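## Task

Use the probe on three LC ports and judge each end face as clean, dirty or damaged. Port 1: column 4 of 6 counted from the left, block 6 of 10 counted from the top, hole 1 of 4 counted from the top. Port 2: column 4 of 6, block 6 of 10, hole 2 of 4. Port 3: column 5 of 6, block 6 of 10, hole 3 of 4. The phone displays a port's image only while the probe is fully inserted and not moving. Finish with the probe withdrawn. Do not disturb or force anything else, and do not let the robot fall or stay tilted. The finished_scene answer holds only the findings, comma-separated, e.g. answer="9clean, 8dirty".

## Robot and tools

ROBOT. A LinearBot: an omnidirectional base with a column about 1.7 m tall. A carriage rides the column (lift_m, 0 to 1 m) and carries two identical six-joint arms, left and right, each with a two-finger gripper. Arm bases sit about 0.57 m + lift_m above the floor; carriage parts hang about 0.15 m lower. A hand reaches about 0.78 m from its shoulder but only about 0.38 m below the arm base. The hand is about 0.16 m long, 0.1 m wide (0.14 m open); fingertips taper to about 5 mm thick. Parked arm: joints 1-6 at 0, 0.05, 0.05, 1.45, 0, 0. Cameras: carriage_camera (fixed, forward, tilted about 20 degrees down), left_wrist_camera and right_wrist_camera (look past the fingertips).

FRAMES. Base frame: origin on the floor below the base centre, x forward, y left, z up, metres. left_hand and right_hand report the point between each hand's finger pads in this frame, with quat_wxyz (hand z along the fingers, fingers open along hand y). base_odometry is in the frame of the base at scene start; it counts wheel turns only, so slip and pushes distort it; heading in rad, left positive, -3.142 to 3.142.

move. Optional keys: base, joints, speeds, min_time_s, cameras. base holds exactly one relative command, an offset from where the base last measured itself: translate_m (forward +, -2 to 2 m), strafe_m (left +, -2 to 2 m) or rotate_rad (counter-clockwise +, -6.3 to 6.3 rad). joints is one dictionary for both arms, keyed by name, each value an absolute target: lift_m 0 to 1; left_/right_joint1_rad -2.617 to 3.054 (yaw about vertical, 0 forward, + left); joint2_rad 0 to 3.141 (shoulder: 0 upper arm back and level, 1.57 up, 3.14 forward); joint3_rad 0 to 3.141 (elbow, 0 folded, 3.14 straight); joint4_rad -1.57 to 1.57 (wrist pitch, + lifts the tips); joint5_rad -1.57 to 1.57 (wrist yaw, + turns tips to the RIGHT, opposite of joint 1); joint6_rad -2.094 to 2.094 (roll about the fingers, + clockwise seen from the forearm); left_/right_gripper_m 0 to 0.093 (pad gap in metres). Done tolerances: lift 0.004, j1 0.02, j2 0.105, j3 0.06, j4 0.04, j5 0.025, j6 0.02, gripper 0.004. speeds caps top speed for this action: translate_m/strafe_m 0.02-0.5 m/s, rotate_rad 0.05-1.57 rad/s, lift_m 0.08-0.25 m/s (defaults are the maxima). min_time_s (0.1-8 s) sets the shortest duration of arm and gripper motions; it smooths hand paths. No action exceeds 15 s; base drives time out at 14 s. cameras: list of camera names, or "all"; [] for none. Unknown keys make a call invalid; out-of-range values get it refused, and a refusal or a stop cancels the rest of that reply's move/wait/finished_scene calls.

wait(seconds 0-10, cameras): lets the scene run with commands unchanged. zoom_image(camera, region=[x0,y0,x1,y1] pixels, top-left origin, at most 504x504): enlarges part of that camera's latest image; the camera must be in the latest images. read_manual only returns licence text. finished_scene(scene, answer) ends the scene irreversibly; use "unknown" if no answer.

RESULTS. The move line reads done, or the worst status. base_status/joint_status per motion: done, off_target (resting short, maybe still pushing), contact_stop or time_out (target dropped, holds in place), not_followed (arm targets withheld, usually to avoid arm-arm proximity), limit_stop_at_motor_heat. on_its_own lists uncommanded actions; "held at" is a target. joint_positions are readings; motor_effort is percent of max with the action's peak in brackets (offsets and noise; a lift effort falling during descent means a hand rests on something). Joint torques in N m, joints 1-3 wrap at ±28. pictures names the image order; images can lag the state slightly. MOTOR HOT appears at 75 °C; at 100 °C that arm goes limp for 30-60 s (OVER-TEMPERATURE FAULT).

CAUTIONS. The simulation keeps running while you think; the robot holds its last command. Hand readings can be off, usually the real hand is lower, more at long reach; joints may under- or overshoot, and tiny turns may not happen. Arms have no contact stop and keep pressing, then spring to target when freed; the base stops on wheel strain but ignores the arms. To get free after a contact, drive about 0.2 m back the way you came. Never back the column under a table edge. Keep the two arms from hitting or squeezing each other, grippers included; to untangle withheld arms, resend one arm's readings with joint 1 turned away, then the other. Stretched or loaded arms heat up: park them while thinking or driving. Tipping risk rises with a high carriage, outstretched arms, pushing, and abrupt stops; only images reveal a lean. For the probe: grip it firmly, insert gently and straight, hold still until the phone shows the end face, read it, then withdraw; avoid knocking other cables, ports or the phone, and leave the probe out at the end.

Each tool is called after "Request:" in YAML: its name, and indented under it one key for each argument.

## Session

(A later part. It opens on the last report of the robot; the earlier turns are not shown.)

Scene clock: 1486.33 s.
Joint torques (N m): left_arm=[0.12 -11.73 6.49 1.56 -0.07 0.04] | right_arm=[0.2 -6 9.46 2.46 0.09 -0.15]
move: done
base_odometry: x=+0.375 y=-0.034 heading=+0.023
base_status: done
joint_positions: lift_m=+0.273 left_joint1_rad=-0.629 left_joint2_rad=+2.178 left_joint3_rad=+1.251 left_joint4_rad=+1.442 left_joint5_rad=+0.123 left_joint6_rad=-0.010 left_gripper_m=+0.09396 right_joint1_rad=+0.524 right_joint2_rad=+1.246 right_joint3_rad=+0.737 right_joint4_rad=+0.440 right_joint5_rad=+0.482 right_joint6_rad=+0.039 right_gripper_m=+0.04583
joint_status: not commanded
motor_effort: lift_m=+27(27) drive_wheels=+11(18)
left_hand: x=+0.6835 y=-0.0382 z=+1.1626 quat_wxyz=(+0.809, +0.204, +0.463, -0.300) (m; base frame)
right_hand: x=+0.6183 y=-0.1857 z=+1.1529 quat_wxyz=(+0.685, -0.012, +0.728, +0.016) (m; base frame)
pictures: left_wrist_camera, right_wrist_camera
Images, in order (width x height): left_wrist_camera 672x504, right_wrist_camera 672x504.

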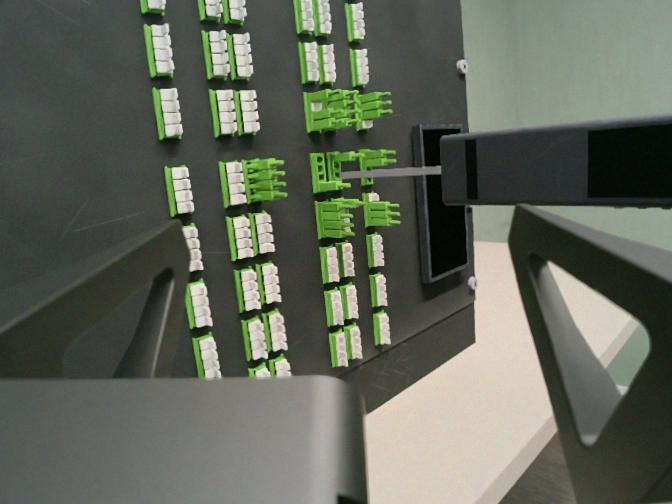

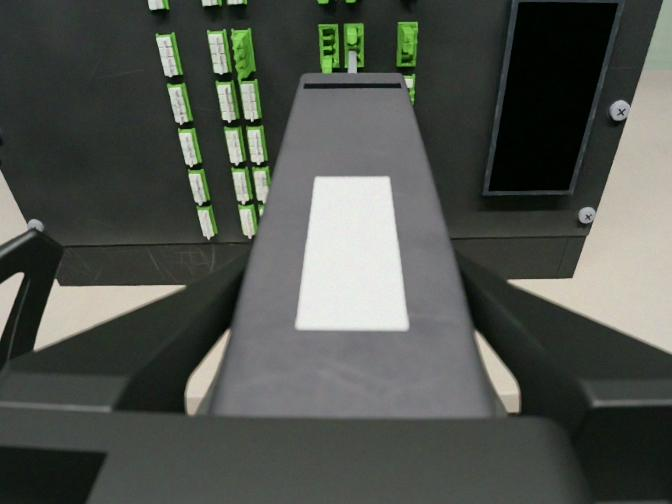

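Request:
move:
  base: {"rotate_rad":0.002}
  joints: {"lift_m":0.2731}
  speeds: {"rotate_rad":0.05,"lift_m":0.08}
  cameras: []

Request:
move:
  base: {"translate_m":0.001}
  speeds: {"translate_m":0.02}
  cameras: ["right_wrist_camera","left_wrist_camera"]

Request:
zoom_image:
  camera: "right_wrist_camera"
  region: [320, 0, 400, 80]

Request:
zoom_image:
  camera: "left_wrist_camera"
  region: [320, 145, 380, 205]

Scene clock: 1497.73 s.
Joint torques (N m): left_arm=[-0.02 -11.52 6.43 1.57 -0.09 0.04] | right_arm=[0.35 -5.97 9.2 2.47 0.06 -0.12]
move: done
base_odometry: x=+0.375 y=-0.035 heading=+0.024
base_status: done
joint_positions: lift_m=+0.273 left_joint1_rad=-0.629 left_joint2_rad=+2.178 left_joint3_rad=+1.251 left_joint4_rad=+1.442 left_joint5_rad=+0.123 left_joint6_rad=-0.010 left_gripper_m=+0.09396 right_joint1_rad=+0.524 right_joint2_rad=+1.246 right_joint3_rad=+0.737 right_joint4_rad=+0.440 right_joint5_rad=+0.482 right_joint6_rad=+0.039 right_gripper_m=+0.04583
joint_status: all done
motor_effort: lift_m=+29(30) drive_wheels=+11(13)
left_hand: x=+0.6835 y=-0.0382 z=+1.1628 quat_wxyz=(+0.809, +0.204, +0.463, -0.300) (m; base frame)
right_hand: x=+0.6183 y=-0.1857 z=+1.1531 quat_wxyz=(+0.685, -0.013, +0.728, +0.017) (m; base frame)
pictures: none
No camera images: "cameras" was empty.

Scene clock: 1498.30 s.
Joint torques (N m): left_arm=[0.35 -11.67 6.54 1.56 -0.12 0.05] | right_arm=[0.29 -5.86 9.48 2.53 0.05 -0.15]
move: done
base_odometry: x=+0.376 y=-0.035 heading=+0.023
base_status: done
joint_positions: lift_m=+0.273 left_joint1_rad=-0.629 left_joint2_rad=+2.178 left_joint3_rad=+1.251 left_joint4_rad=+1.441 left_joint5_rad=+0.123 left_joint6_rad=-0.010 left_gripper_m=+0.09396 right_joint1_rad=+0.524 right_joint2_rad=+1.246 right_joint3_rad=+0.737 right_joint4_rad=+0.440 right_joint5_rad=+0.483 right_joint6_rad=+0.039 right_gripper_m=+0.04583
joint_status: not commanded
motor_effort: lift_m=+29(29) drive_wheels=+10(16)
left_hand: x=+0.6835 y=-0.0383 z=+1.1627 quat_wxyz=(+0.809, +0.204, +0.463, -0.300) (m; base frame)
right_hand: x=+0.6183 y=-0.1858 z=+1.1531 quat_wxyz=(+0.685, -0.012, +0.728, +0.016) (m; base frame)
pictures: left_wrist_camera, right_wrist_camera
Images, in order (width x height): left_wrist_camera 672x504, right_wrist_camera 672x504.

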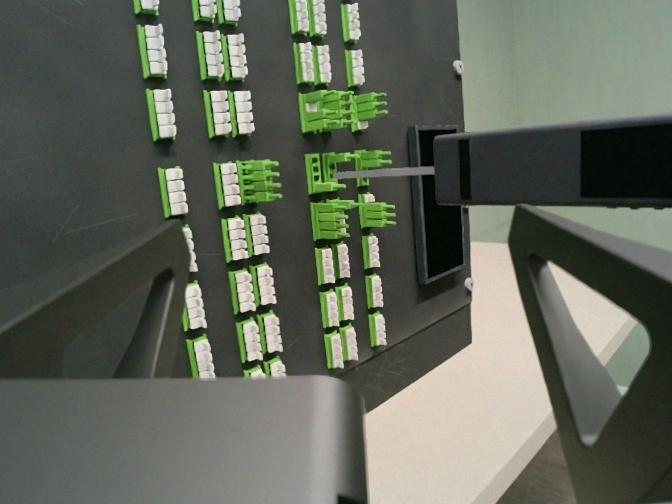

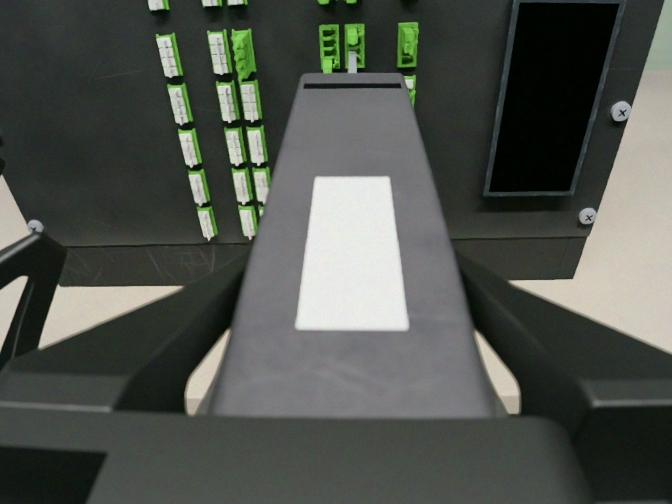

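Scaled by 6.300 from the camera's 672x504 image, which has a finer 960x720 frame.

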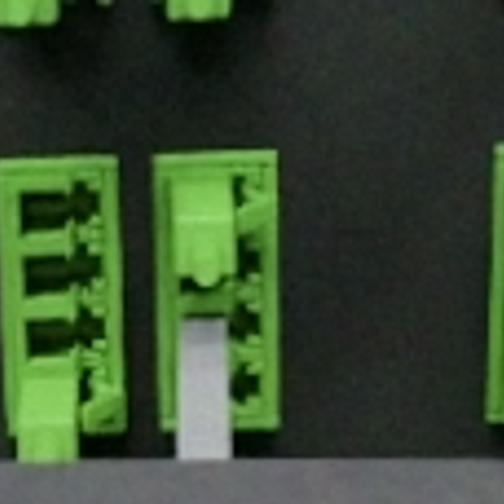

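Scaled by 8.400 from the camera's 672x504 image, which has a finer 960x720 frame.

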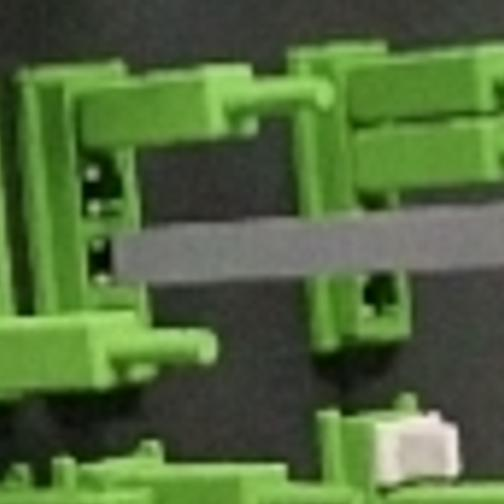

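Request:
move:
  base: {"rotate_rad":0.0015}
  speeds: {"rotate_rad":0.05}
  cameras: []

Request:
move:
  base: {"translate_m":0.001}
  speeds: {"translate_m":0.02}
  cameras: ["right_wrist_camera","left_wrist_camera"]

Request:
zoom_image:
  camera: "right_wrist_camera"
  region: [320, 0, 400, 80]

Request:
zoom_image:
  camera: "left_wrist_camera"
  region: [320, 145, 380, 205]

Scene clock: 1507.20 s.
Joint torques (N m): left_arm=[0.05 -11.63 6.48 1.57 -0.11 0.07] | right_arm=[0.13 -5.86 9.47 2.5 0.06 -0.17]
move: done
base_odometry: x=+0.376 y=-0.035 heading=+0.023
base_status: done
joint_positions: lift_m=+0.273 left_joint1_rad=-0.629 left_joint2_rad=+2.178 left_joint3_rad=+1.251 left_joint4_rad=+1.441 left_joint5_rad=+0.123 left_joint6_rad=-0.010 left_gripper_m=+0.09396 right_joint1_rad=+0.524 right_joint2_rad=+1.246 right_joint3_rad=+0.737 right_joint4_rad=+0.440 right_joint5_rad=+0.483 right_joint6_rad=+0.039 right_gripper_m=+0.04583
joint_status: not commanded
motor_effort: lift_m=+29(29) drive_wheels=+10(10)
left_hand: x=+0.6835 y=-0.0383 z=+1.1627 quat_wxyz=(+0.809, +0.204, +0.463, -0.300) (m; base frame)
right_hand: x=+0.6183 y=-0.1858 z=+1.1531 quat_wxyz=(+0.685, -0.012, +0.728, +0.016) (m; base frame)
pictures: none
No camera images: "cameras" was empty.

Scene clock: 1507.77 s.
Joint torques (N m): left_arm=[0.17 -11.73 6.61 1.6 -0.13 0.07] | right_arm=[0.35 -5.83 9.42 2.47 0.04 -0.16]
move: done
base_odometry: x=+0.377 y=-0.035 heading=+0.022
base_status: done
joint_positions: lift_m=+0.273 left_joint1_rad=-0.629 left_joint2_rad=+2.178 left_joint3_rad=+1.251 left_joint4_rad=+1.441 left_joint5_rad=+0.123 left_joint6_rad=-0.010 left_gripper_m=+0.09396 right_joint1_rad=+0.524 right_joint2_rad=+1.246 right_joint3_rad=+0.737 right_joint4_rad=+0.440 right_joint5_rad=+0.482 right_joint6_rad=+0.039 right_gripper_m=+0.04583
joint_status: not commanded
motor_effort: lift_m=+29(29) drive_wheels=+9(16)
left_hand: x=+0.6835 y=-0.0383 z=+1.1627 quat_wxyz=(+0.809, +0.204, +0.463, -0.300) (m; base frame)
right_hand: x=+0.6183 y=-0.1857 z=+1.1531 quat_wxyz=(+0.685, -0.013, +0.728, +0.017) (m; base frame)
pictures: left_wrist_camera, right_wrist_camera
Images, in order (width x height): left_wrist_camera 672x504, right_wrist_camera 672x504.

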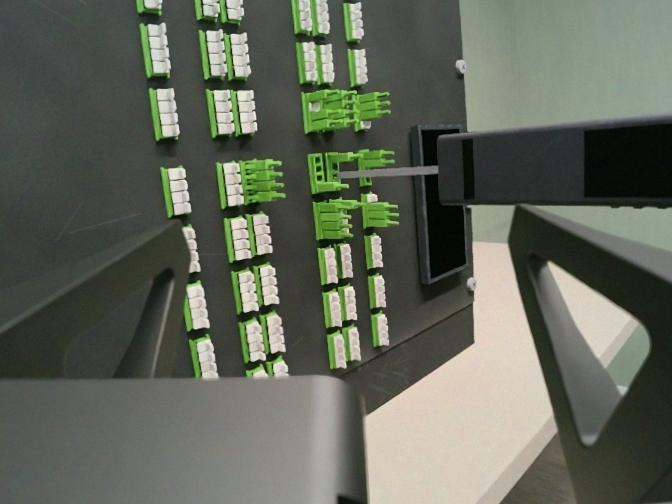

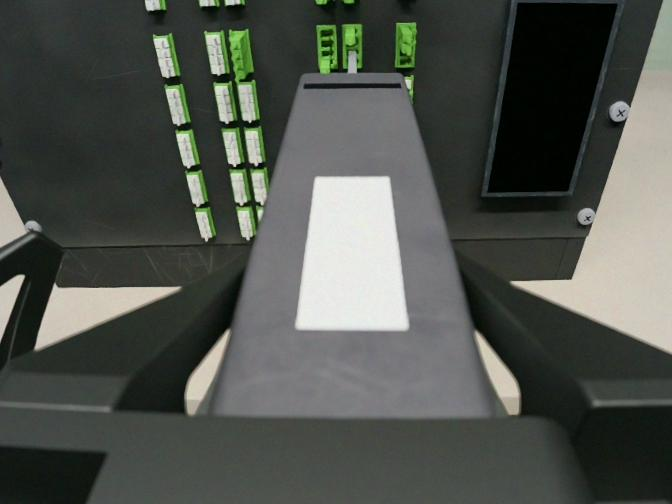

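Scaled by 6.300 from the camera's 672x504 image, which has a finer 960x720 frame.

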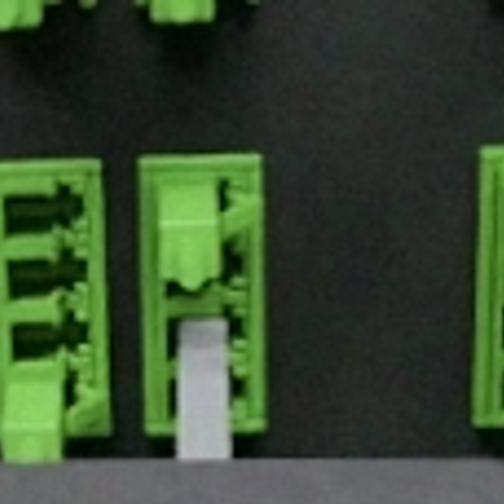

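Scaled by 8.400 from the camera's 672x504 image, which has a finer 960x720 frame.

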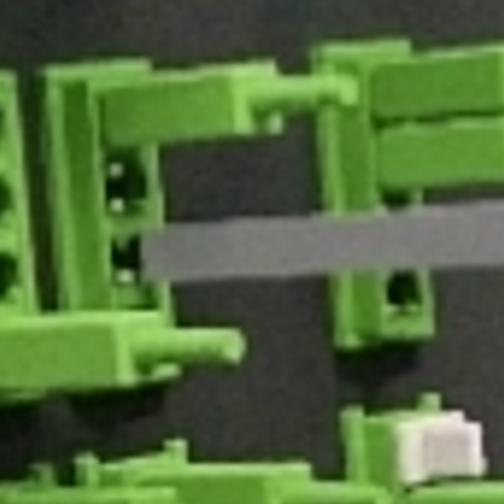

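Request:
move:
  base: {"rotate_rad": 0.0025}
  speeds: {"rotate_rad": 0.05}
  cameras: ["left_wrist_camera","right_wrist_camera"]

Request:
zoom_image:
  camera: "right_wrist_camera"
  region: [320, 0, 400, 80]

Request:
zoom_image:
  camera: "left_wrist_camera"
  region: [320, 145, 380, 205]

Scene clock: 1531.73 s.
Joint torques (N m): left_arm=[0.01 -11.69 6.49 1.55 -0.11 0.03] | right_arm=[0.29 -6.05 9.5 2.52 0.06 -0.18]
move: done
base_odometry: x=+0.377 y=-0.035 heading=+0.024
base_status: done
joint_positions: lift_m=+0.273 left_joint1_rad=-0.629 left_joint2_rad=+2.178 left_joint3_rad=+1.251 left_joint4_rad=+1.441 left_joint5_rad=+0.123 left_joint6_rad=-0.010 left_gripper_m=+0.09396 right_joint1_rad=+0.524 right_joint2_rad=+1.246 right_joint3_rad=+0.737 right_joint4_rad=+0.440 right_joint5_rad=+0.482 right_joint6_rad=+0.039 right_gripper_m=+0.04583
joint_status: not commanded
motor_effort: lift_m=+29(29) drive_wheels=+10(11)
left_hand: x=+0.6835 y=-0.0383 z=+1.1627 quat_wxyz=(+0.809, +0.204, +0.463, -0.300) (m; base frame)
right_hand: x=+0.6183 y=-0.1857 z=+1.1531 quat_wxyz=(+0.685, -0.013, +0.728, +0.017) (m; base frame)
pictures: left_wrist_camera, right_wrist_camera
Images, in order (width x height): left_wrist_camera 672x504, right_wrist_camera 672x504.

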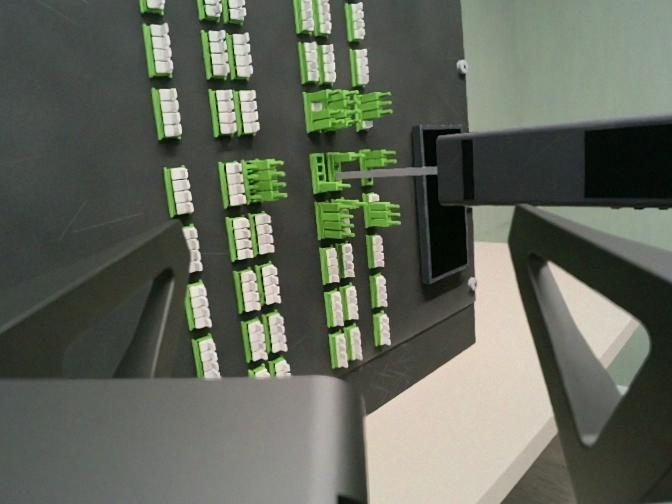

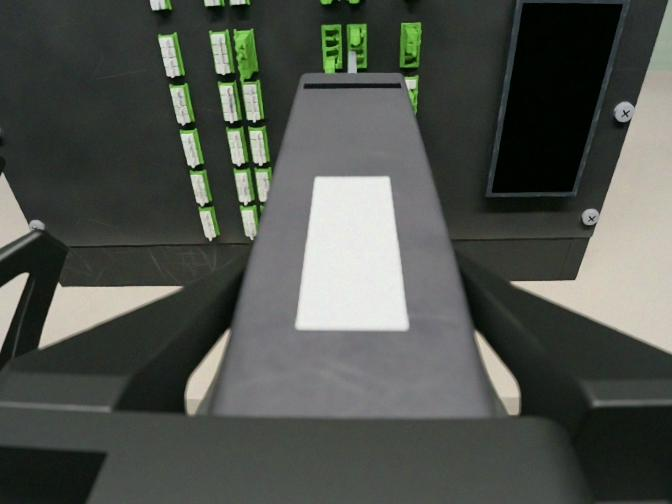

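Scaled by 6.300 from the camera's 672x504 image, which has a finer 960x720 frame.

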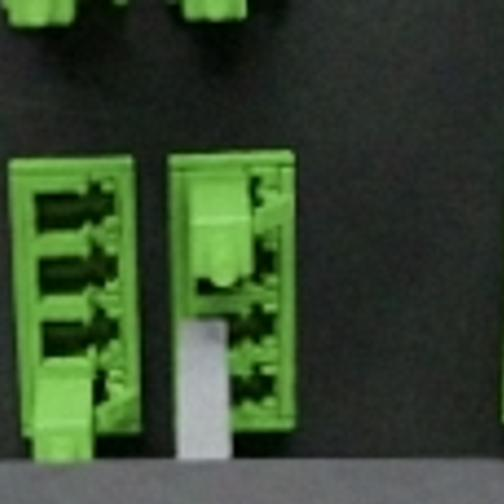

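Scaled by 8.400 from the camera's 672x504 image, which has a finer 960x720 frame.

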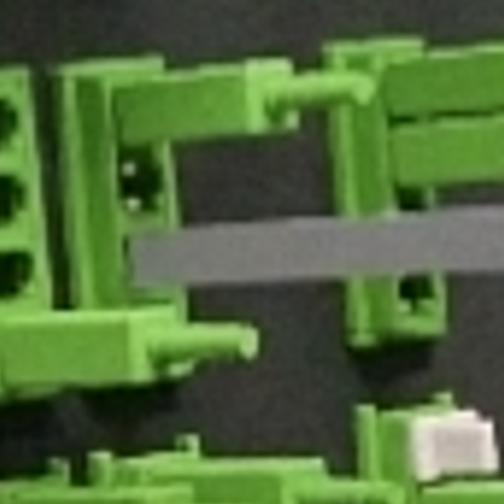

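Request:
move:
  base: {"translate_m": 0.0010}
  speeds: {"translate_m": 0.02}
  cameras: ["left_wrist_camera","right_wrist_camera"]

Request:
zoom_image:
  camera: "right_wrist_camera"
  region: [320, 0, 400, 80]

Request:
zoom_image:
  camera: "left_wrist_camera"
  region: [320, 145, 380, 205]

Scene clock: 1541.80 s.
Joint torques (N m): left_arm=[0.01 -11.73 6.34 1.55 -0.1 0.03] | right_arm=[0.14 -5.94 9.48 2.45 0.1 -0.16]
move: done
base_odometry: x=+0.378 y=-0.035 heading=+0.023
base_status: done
joint_positions: lift_m=+0.273 left_joint1_rad=-0.629 left_joint2_rad=+2.178 left_joint3_rad=+1.251 left_joint4_rad=+1.441 left_joint5_rad=+0.123 left_joint6_rad=-0.010 left_gripper_m=+0.09396 right_joint1_rad=+0.524 right_joint2_rad=+1.246 right_joint3_rad=+0.737 right_joint4_rad=+0.440 right_joint5_rad=+0.481 right_joint6_rad=+0.039 right_gripper_m=+0.04583
joint_status: not commanded
motor_effort: lift_m=+29(29) drive_wheels=+9(17)
left_hand: x=+0.6835 y=-0.0383 z=+1.1627 quat_wxyz=(+0.809, +0.204, +0.463, -0.300) (m; base frame)
right_hand: x=+0.6183 y=-0.1855 z=+1.1533 quat_wxyz=(+0.685, -0.013, +0.728, +0.017) (m; base frame)
pictures: left_wrist_camera, right_wrist_camera
Images, in order (width x height): left_wrist_camera 672x504, right_wrist_camera 672x504.

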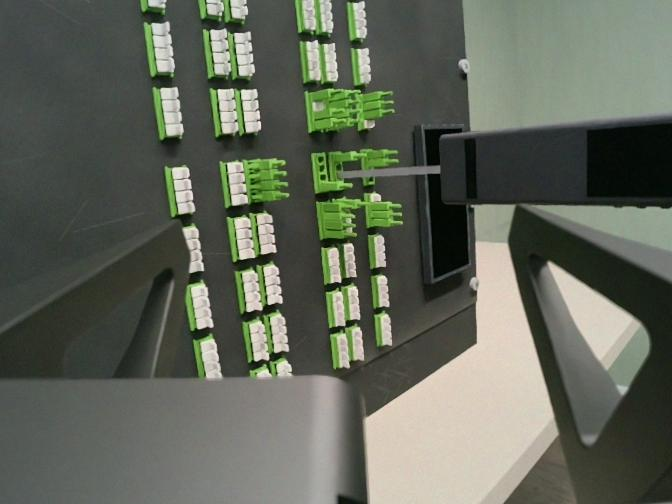

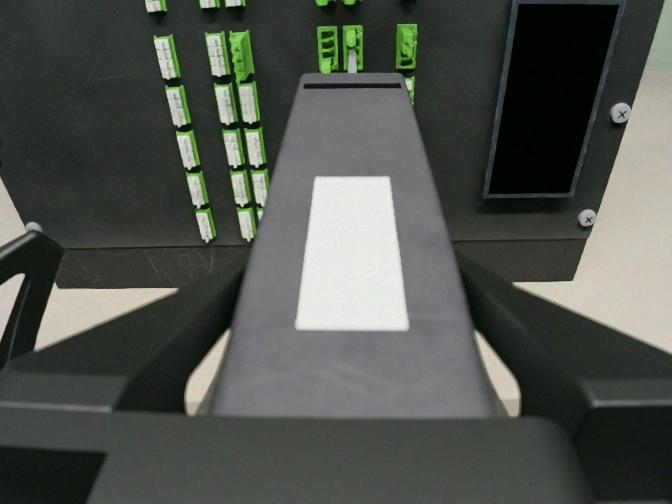

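Scaled by 6.300 from the camera's 672x504 image, which has a finer 960x720 frame.

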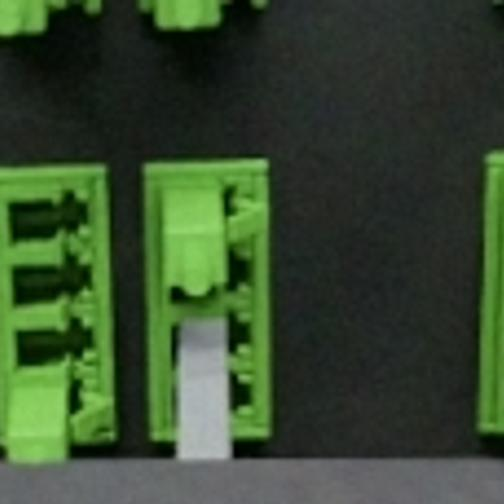

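Scaled by 8.400 from the camera's 672x504 image, which has a finer 960x720 frame.

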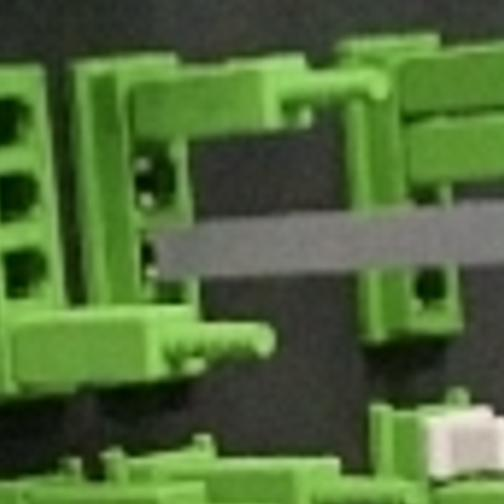

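Request:
move:
  joints: {"lift_m": 0.2726, "right_joint5_rad": 0.4825, "right_joint1_rad": 0.526}
  min_time_s: 1
  cameras: ["left_wrist_camera","right_wrist_camera"]

Request:
zoom_image:
  camera: "right_wrist_camera"
  region: [320, 0, 400, 80]

Request:
zoom_image:
  camera: "left_wrist_camera"
  region: [320, 145, 380, 205]

Scene clock: 1551.73 s.
Joint torques (N m): left_arm=[0.09 -11.77 6.46 1.59 -0.13 0.04] | right_arm=[0.28 -5.93 9.43 2.49 0.07 -0.18]
move: done
base_odometry: x=+0.378 y=-0.035 heading=+0.023
base_status: not commanded
joint_positions: lift_m=+0.273 left_joint1_rad=-0.629 left_joint2_rad=+2.178 left_joint3_rad=+1.251 left_joint4_rad=+1.441 left_joint5_rad=+0.123 left_joint6_rad=-0.010 left_gripper_m=+0.09396 right_joint1_rad=+0.524 right_joint2_rad=+1.246 right_joint3_rad=+0.737 right_joint4_rad=+0.440 right_joint5_rad=+0.481 right_joint6_rad=+0.039 right_gripper_m=+0.04583
joint_status: all done
motor_effort: lift_m=+26(26) drive_wheels=+9(9)
left_hand: x=+0.6835 y=-0.0383 z=+1.1626 quat_wxyz=(+0.809, +0.204, +0.463, -0.300) (m; base frame)
right_hand: x=+0.6183 y=-0.1855 z=+1.1532 quat_wxyz=(+0.685, -0.013, +0.728, +0.017) (m; base frame)
pictures: left_wrist_camera, right_wrist_camera
Images, in order (width x height): left_wrist_camera 672x504, right_wrist_camera 672x504.

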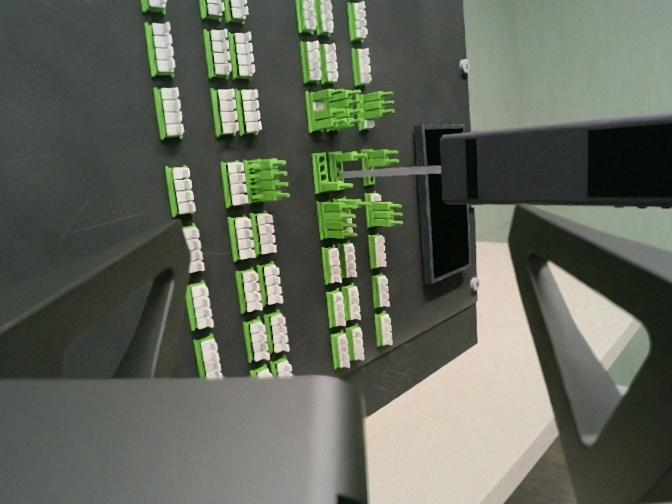

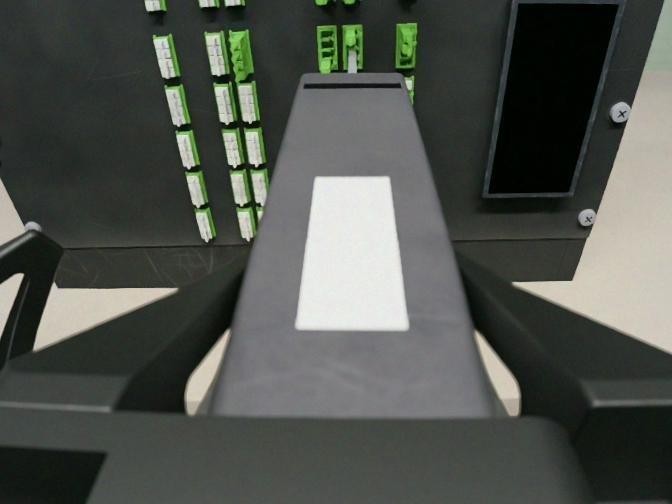

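Scaled by 6.300 from the camera's 672x504 image, which has a finer 960x720 frame.

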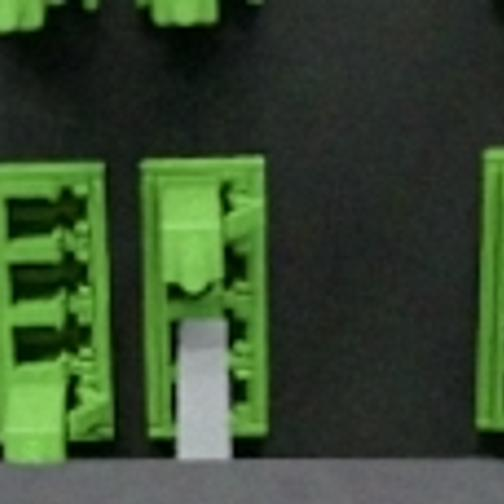

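Scaled by 8.400 from the camera's 672x504 image, which has a finer 960x720 frame.

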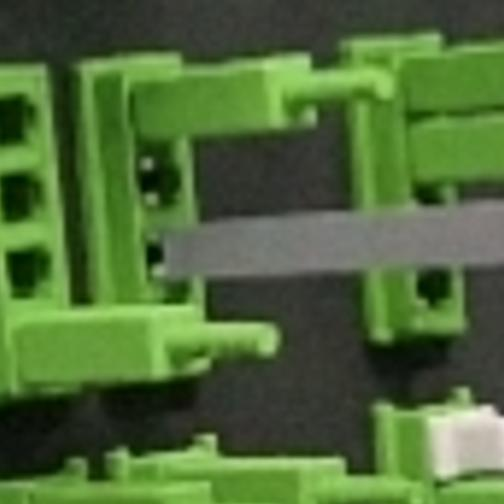

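Request:
move:
  base: {"rotate_rad": 0.0018}
  joints: {"lift_m": 0.2723}
  speeds: {"rotate_rad": 0.05}
  cameras: ["left_wrist_camera","right_wrist_camera"]

Request:
zoom_image:
  camera: "right_wrist_camera"
  region: [320, 0, 400, 80]

Request:
zoom_image:
  camera: "left_wrist_camera"
  region: [320, 145, 380, 205]

Scene clock: 1560.53 s.
Joint torques (N m): left_arm=[-0.03 -11.73 6.42 1.58 -0.1 0] | right_arm=[0.62 -5.81 9.44 2.48 0.09 -0.11]
move: done
base_odometry: x=+0.378 y=-0.035 heading=+0.024
base_status: done
joint_positions: lift_m=+0.273 left_joint1_rad=-0.629 left_joint2_rad=+2.178 left_joint3_rad=+1.251 left_joint4_rad=+1.441 left_joint5_rad=+0.123 left_joint6_rad=-0.010 left_gripper_m=+0.09396 right_joint1_rad=+0.524 right_joint2_rad=+1.246 right_joint3_rad=+0.737 right_joint4_rad=+0.440 right_joint5_rad=+0.481 right_joint6_rad=+0.039 right_gripper_m=+0.04583
joint_status: all done
motor_effort: lift_m=+25(25) drive_wheels=+10(11)
left_hand: x=+0.6835 y=-0.0383 z=+1.1625 quat_wxyz=(+0.809, +0.204, +0.463, -0.300) (m; base frame)
right_hand: x=+0.6183 y=-0.1855 z=+1.1530 quat_wxyz=(+0.685, -0.013, +0.728, +0.017) (m; base frame)
pictures: left_wrist_camera, right_wrist_camera
Images, in order (width x height): left_wrist_camera 672x504, right_wrist_camera 672x504.

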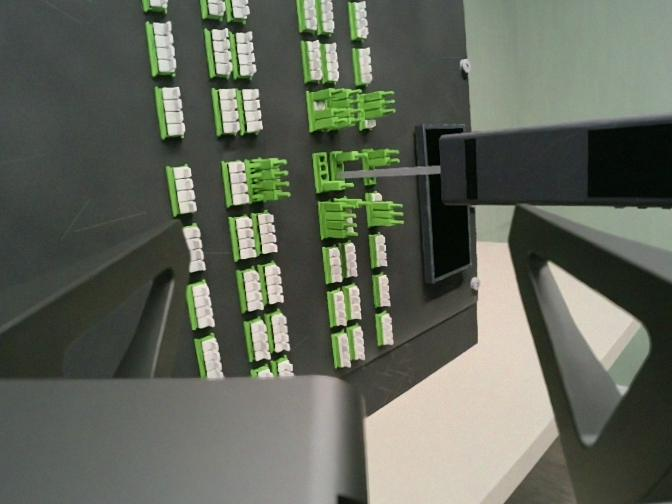

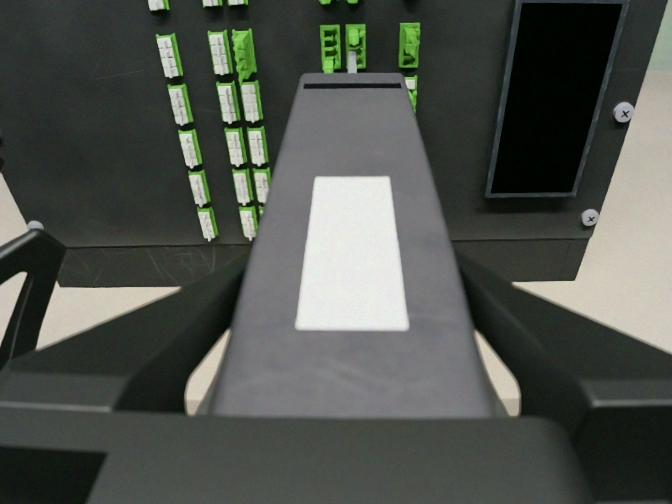

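Scaled by 6.300 from the camera's 672x504 image, which has a finer 960x720 frame.

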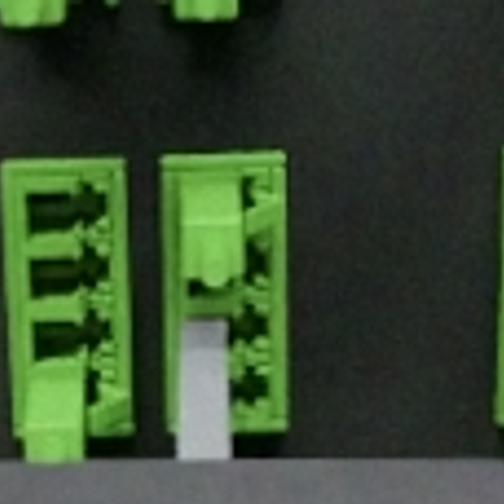

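Scaled by 8.400 from the camera's 672x504 image, which has a finer 960x720 frame.

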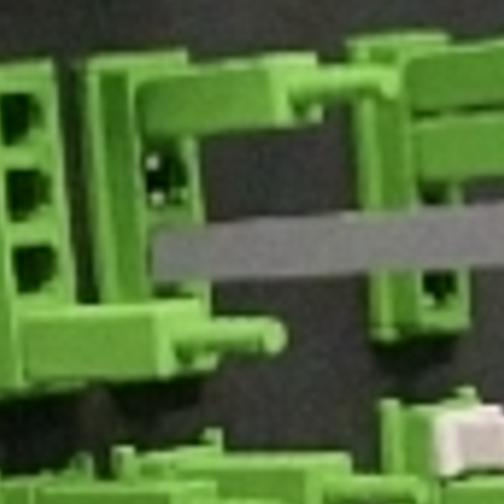

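Request:
move:
  base: {"translate_m": 0.0008}
  speeds: {"translate_m": 0.02}
  cameras: ["left_wrist_camera","right_wrist_camera"]

Request:
zoom_image:
  camera: "right_wrist_camera"
  region: [320, 0, 400, 80]

Request:
zoom_image:
  camera: "left_wrist_camera"
  region: [320, 145, 380, 205]

Scene clock: 1570.70 s.
Joint torques (N m): left_arm=[0.08 -11.69 6.39 1.59 -0.08 0.07] | right_arm=[0.32 -5.89 9.29 2.5 0.08 -0.13]
move: done
base_odometry: x=+0.379 y=-0.035 heading=+0.023
base_status: done
joint_positions: lift_m=+0.273 left_joint1_rad=-0.629 left_joint2_rad=+2.178 left_joint3_rad=+1.251 left_joint4_rad=+1.442 left_joint5_rad=+0.123 left_joint6_rad=-0.010 left_gripper_m=+0.09396 right_joint1_rad=+0.525 right_joint2_rad=+1.246 right_joint3_rad=+0.737 right_joint4_rad=+0.441 right_joint5_rad=+0.481 right_joint6_rad=+0.039 right_gripper_m=+0.04583
joint_status: not commanded
motor_effort: lift_m=+25(25) drive_wheels=+9(15)
left_hand: x=+0.6835 y=-0.0382 z=+1.1625 quat_wxyz=(+0.809, +0.204, +0.463, -0.300) (m; base frame)
right_hand: x=+0.6182 y=-0.1852 z=+1.1531 quat_wxyz=(+0.685, -0.013, +0.728, +0.017) (m; base frame)
pictures: left_wrist_camera, right_wrist_camera
Images, in order (width x height): left_wrist_camera 672x504, right_wrist_camera 672x504.

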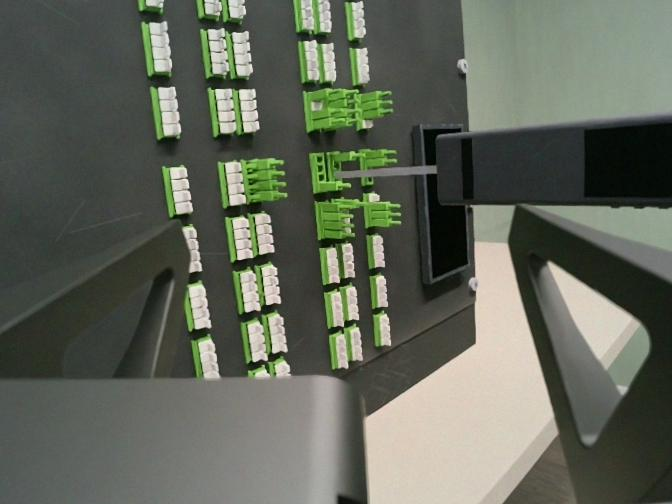

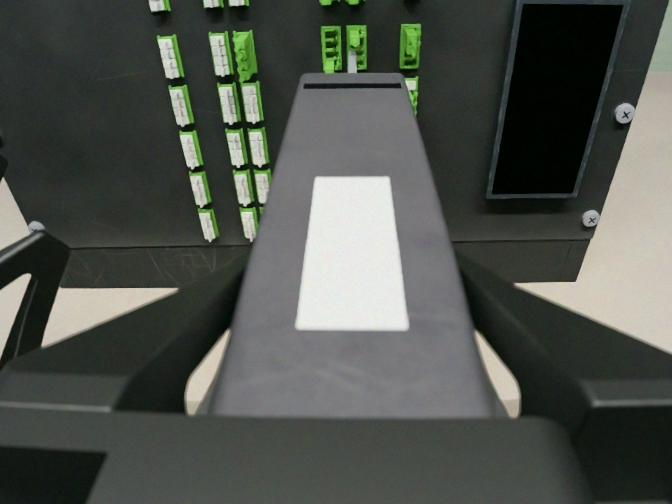

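Scaled by 6.300 from the camera's 672x504 image, which has a finer 960x720 frame.

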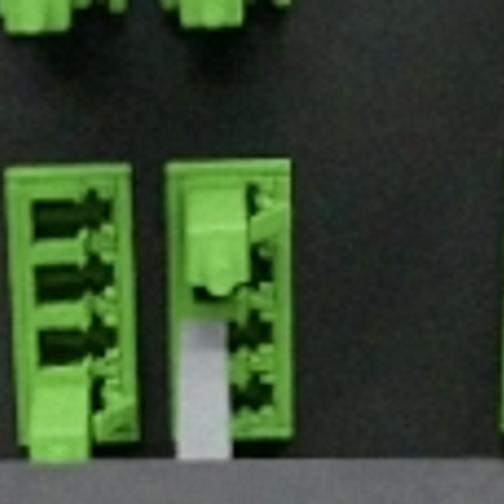

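Scaled by 8.400 from the camera's 672x504 image, which has a finer 960x720 frame.

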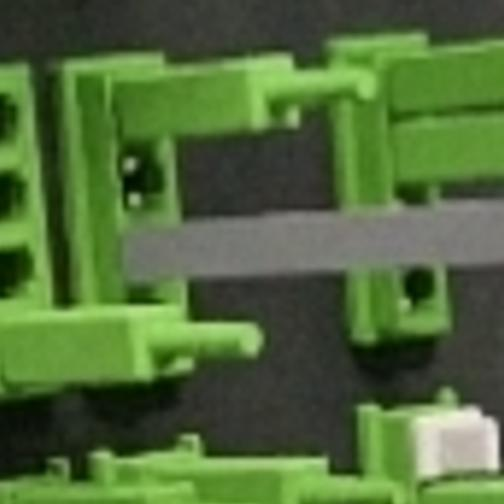

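Request:
move:
  joints: {"lift_m": 0.2719, "right_joint5_rad": 0.491}
  min_time_s: 1
  cameras: ["left_wrist_camera","right_wrist_camera"]

Request:
zoom_image:
  camera: "right_wrist_camera"
  region: [320, 0, 400, 80]

Request:
zoom_image:
  camera: "left_wrist_camera"
  region: [320, 145, 380, 205]

Scene clock: 1583.57 s.
Joint torques (N m): left_arm=[-0.06 -11.71 6.24 1.58 -0.13 0.05] | right_arm=[0.24 -5.93 9.44 2.48 0.12 -0.14]
move: done
base_odometry: x=+0.379 y=-0.035 heading=+0.023
base_status: not commanded
joint_positions: lift_m=+0.272 left_joint1_rad=-0.629 left_joint2_rad=+2.178 left_joint3_rad=+1.251 left_joint4_rad=+1.442 left_joint5_rad=+0.123 left_joint6_rad=-0.010 left_gripper_m=+0.09396 right_joint1_rad=+0.525 right_joint2_rad=+1.246 right_joint3_rad=+0.737 right_joint4_rad=+0.440 right_joint5_rad=+0.482 right_joint6_rad=+0.039 right_gripper_m=+0.04583
joint_status: all done
motor_effort: lift_m=+25(25) drive_wheels=+9(9)
left_hand: x=+0.6835 y=-0.0382 z=+1.1621 quat_wxyz=(+0.809, +0.204, +0.463, -0.300) (m; base frame)
right_hand: x=+0.6182 y=-0.1854 z=+1.1526 quat_wxyz=(+0.685, -0.013, +0.728, +0.017) (m; base frame)
pictures: left_wrist_camera, right_wrist_camera
Images, in order (width x height): left_wrist_camera 672x504, right_wrist_camera 672x504.

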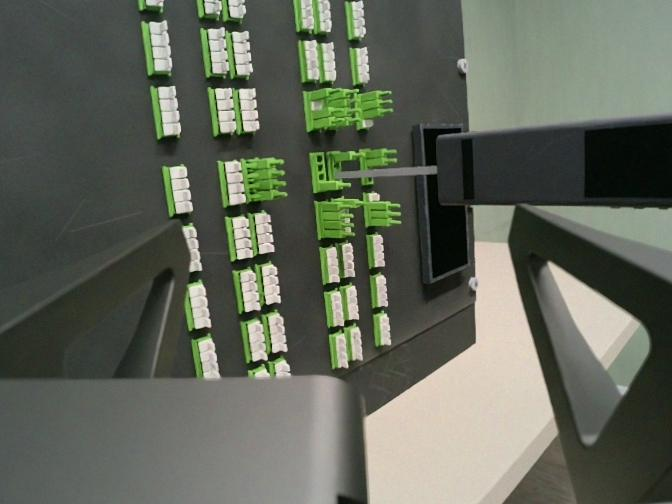

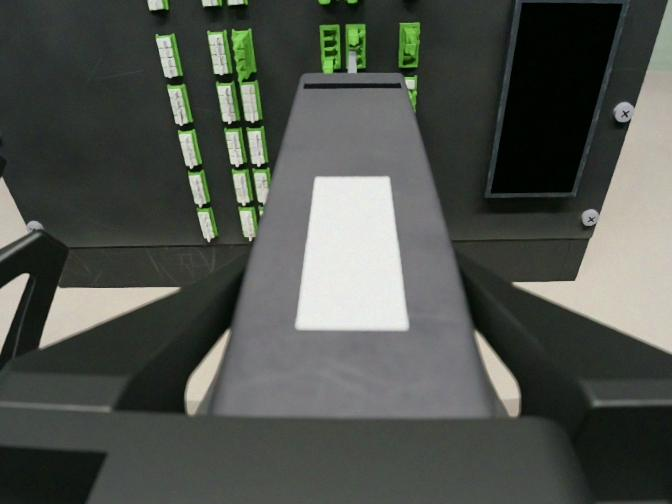

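Scaled by 6.300 from the camera's 672x504 image, which has a finer 960x720 frame.

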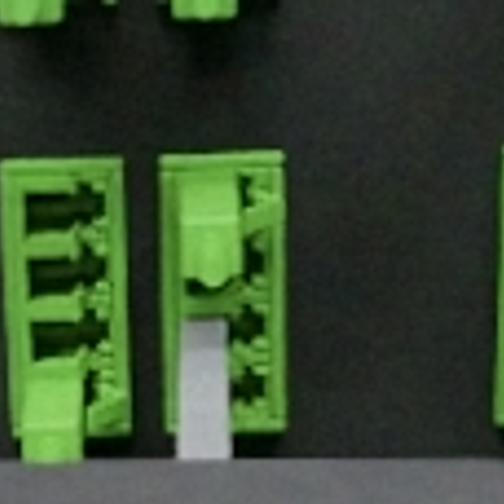

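Scaled by 8.400 from the camera's 672x504 image, which has a finer 960x720 frame.

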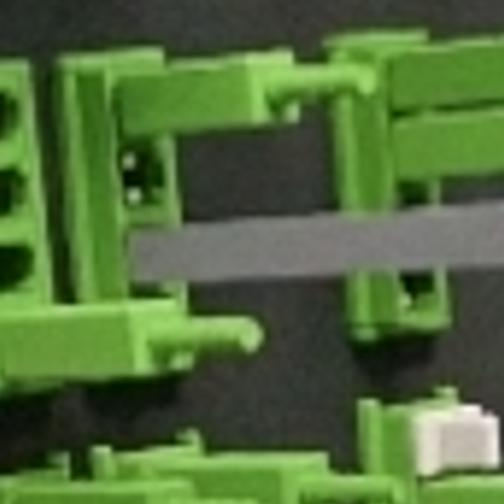

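Request:
move:
  base: {"translate_m": 0.0010}
  speeds: {"translate_m": 0.02}
  cameras: ["left_wrist_camera","right_wrist_camera"]

Request:
zoom_image:
  camera: "right_wrist_camera"
  region: [320, 0, 400, 80]

Request:
zoom_image:
  camera: "left_wrist_camera"
  region: [320, 145, 380, 205]

Scene clock: 1590.70 s.
Joint torques (N m): left_arm=[0.09 -11.82 6.63 1.58 -0.1 0.07] | right_arm=[0.36 -5.87 9.29 2.47 0.15 -0.14]
move: done
base_odometry: x=+0.380 y=-0.035 heading=+0.022
base_status: done
joint_positions: lift_m=+0.272 left_joint1_rad=-0.629 left_joint2_rad=+2.178 left_joint3_rad=+1.251 left_joint4_rad=+1.441 left_joint5_rad=+0.123 left_joint6_rad=-0.010 left_gripper_m=+0.09396 right_joint1_rad=+0.525 right_joint2_rad=+1.246 right_joint3_rad=+0.737 right_joint4_rad=+0.441 right_joint5_rad=+0.483 right_joint6_rad=+0.039 right_gripper_m=+0.04583
joint_status: not commanded
motor_effort: lift_m=+25(25) drive_wheels=+7(14)
left_hand: x=+0.6835 y=-0.0383 z=+1.1620 quat_wxyz=(+0.809, +0.204, +0.463, -0.300) (m; base frame)
right_hand: x=+0.6182 y=-0.1856 z=+1.1528 quat_wxyz=(+0.686, -0.012, +0.728, +0.017) (m; base frame)
pictures: left_wrist_camera, right_wrist_camera
Images, in order (width x height): left_wrist_camera 672x504, right_wrist_camera 672x504.

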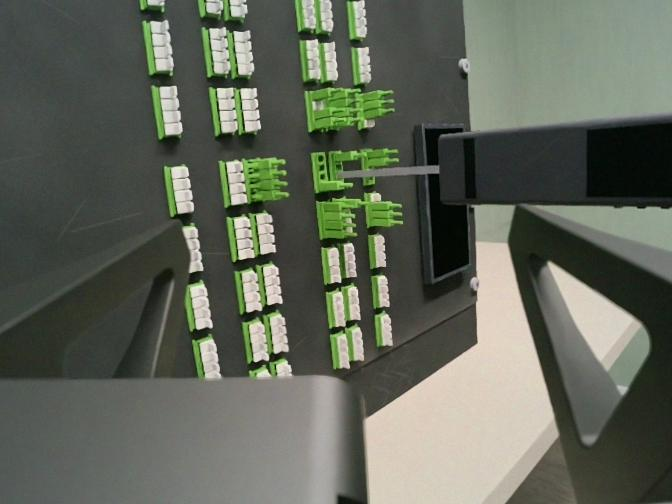

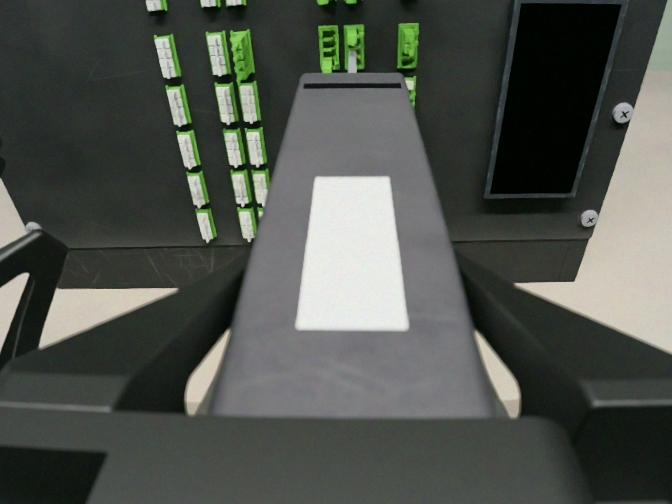

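Scaled by 6.300 from the camera's 672x504 image, which has a finer 960x720 frame.

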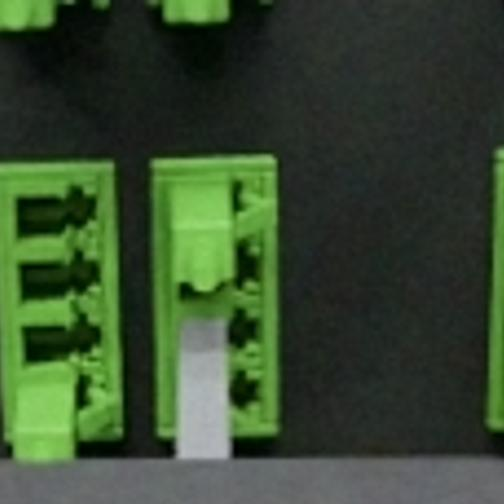

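Scaled by 8.400 from the camera's 672x504 image, which has a finer 960x720 frame.

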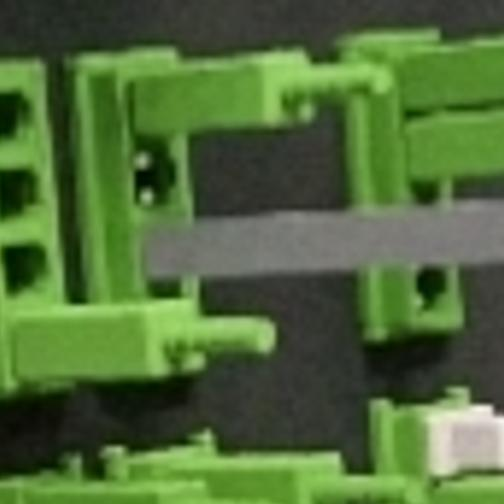

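Request:
move:
  base: {"translate_m": 0.0010}
  speeds: {"translate_m": 0.02}
  cameras: ["left_wrist_camera","right_wrist_camera"]

Request:
zoom_image:
  camera: "right_wrist_camera"
  region: [320, 0, 400, 80]

Request:
zoom_image:
  camera: "left_wrist_camera"
  region: [320, 145, 380, 205]

Scene clock: 1602.63 s.
Joint torques (N m): left_arm=[0.09 -11.51 6.28 1.61 -0.11 0.05] | right_arm=[0.24 -5.91 9.44 2.51 0.16 -0.17]
move: done
base_odometry: x=+0.381 y=-0.035 heading=+0.022
base_status: done
joint_positions: lift_m=+0.272 left_joint1_rad=-0.629 left_joint2_rad=+2.178 left_joint3_rad=+1.251 left_joint4_rad=+1.441 left_joint5_rad=+0.123 left_joint6_rad=-0.010 left_gripper_m=+0.09396 right_joint1_rad=+0.525 right_joint2_rad=+1.246 right_joint3_rad=+0.737 right_joint4_rad=+0.441 right_joint5_rad=+0.482 right_joint6_rad=+0.039 right_gripper_m=+0.04583
joint_status: not commanded
motor_effort: lift_m=+25(25) drive_wheels=+7(14)
left_hand: x=+0.6835 y=-0.0383 z=+1.1620 quat_wxyz=(+0.809, +0.204, +0.463, -0.300) (m; base frame)
right_hand: x=+0.6182 y=-0.1854 z=+1.1528 quat_wxyz=(+0.685, -0.013, +0.728, +0.017) (m; base frame)
pictures: left_wrist_camera, right_wrist_camera
Images, in order (width x height): left_wrist_camera 672x504, right_wrist_camera 672x504.

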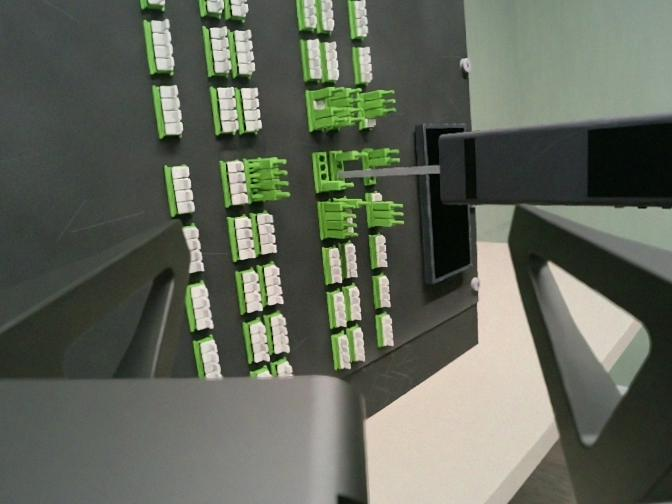

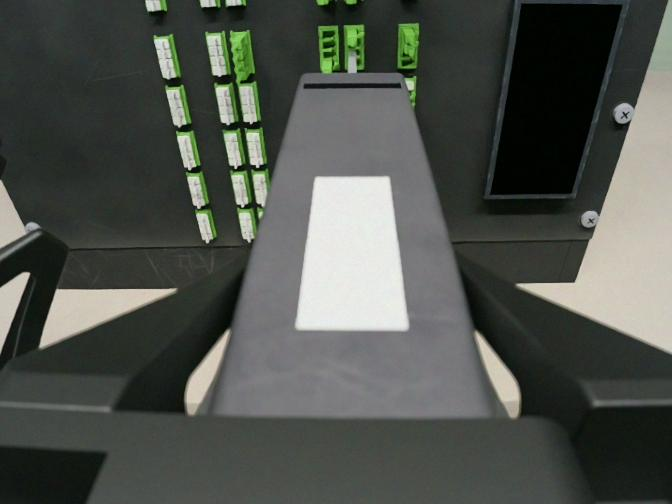

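Scaled by 6.300 from the camera's 672x504 image, which has a finer 960x720 frame.

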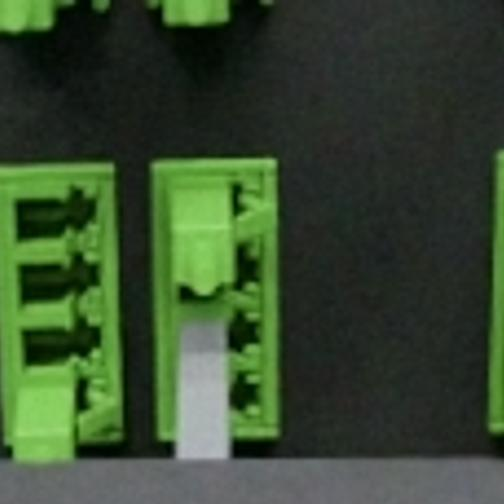

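Scaled by 8.400 from the camera's 672x504 image, which has a finer 960x720 frame.

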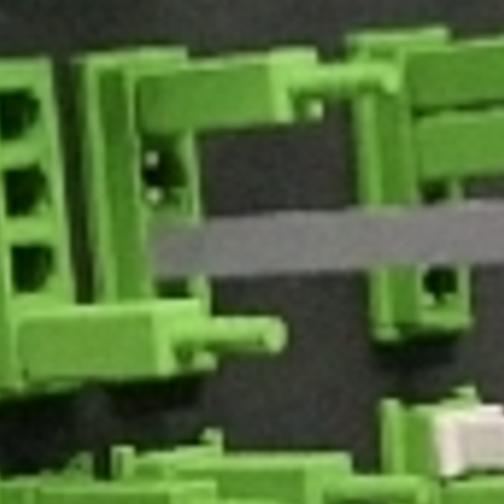

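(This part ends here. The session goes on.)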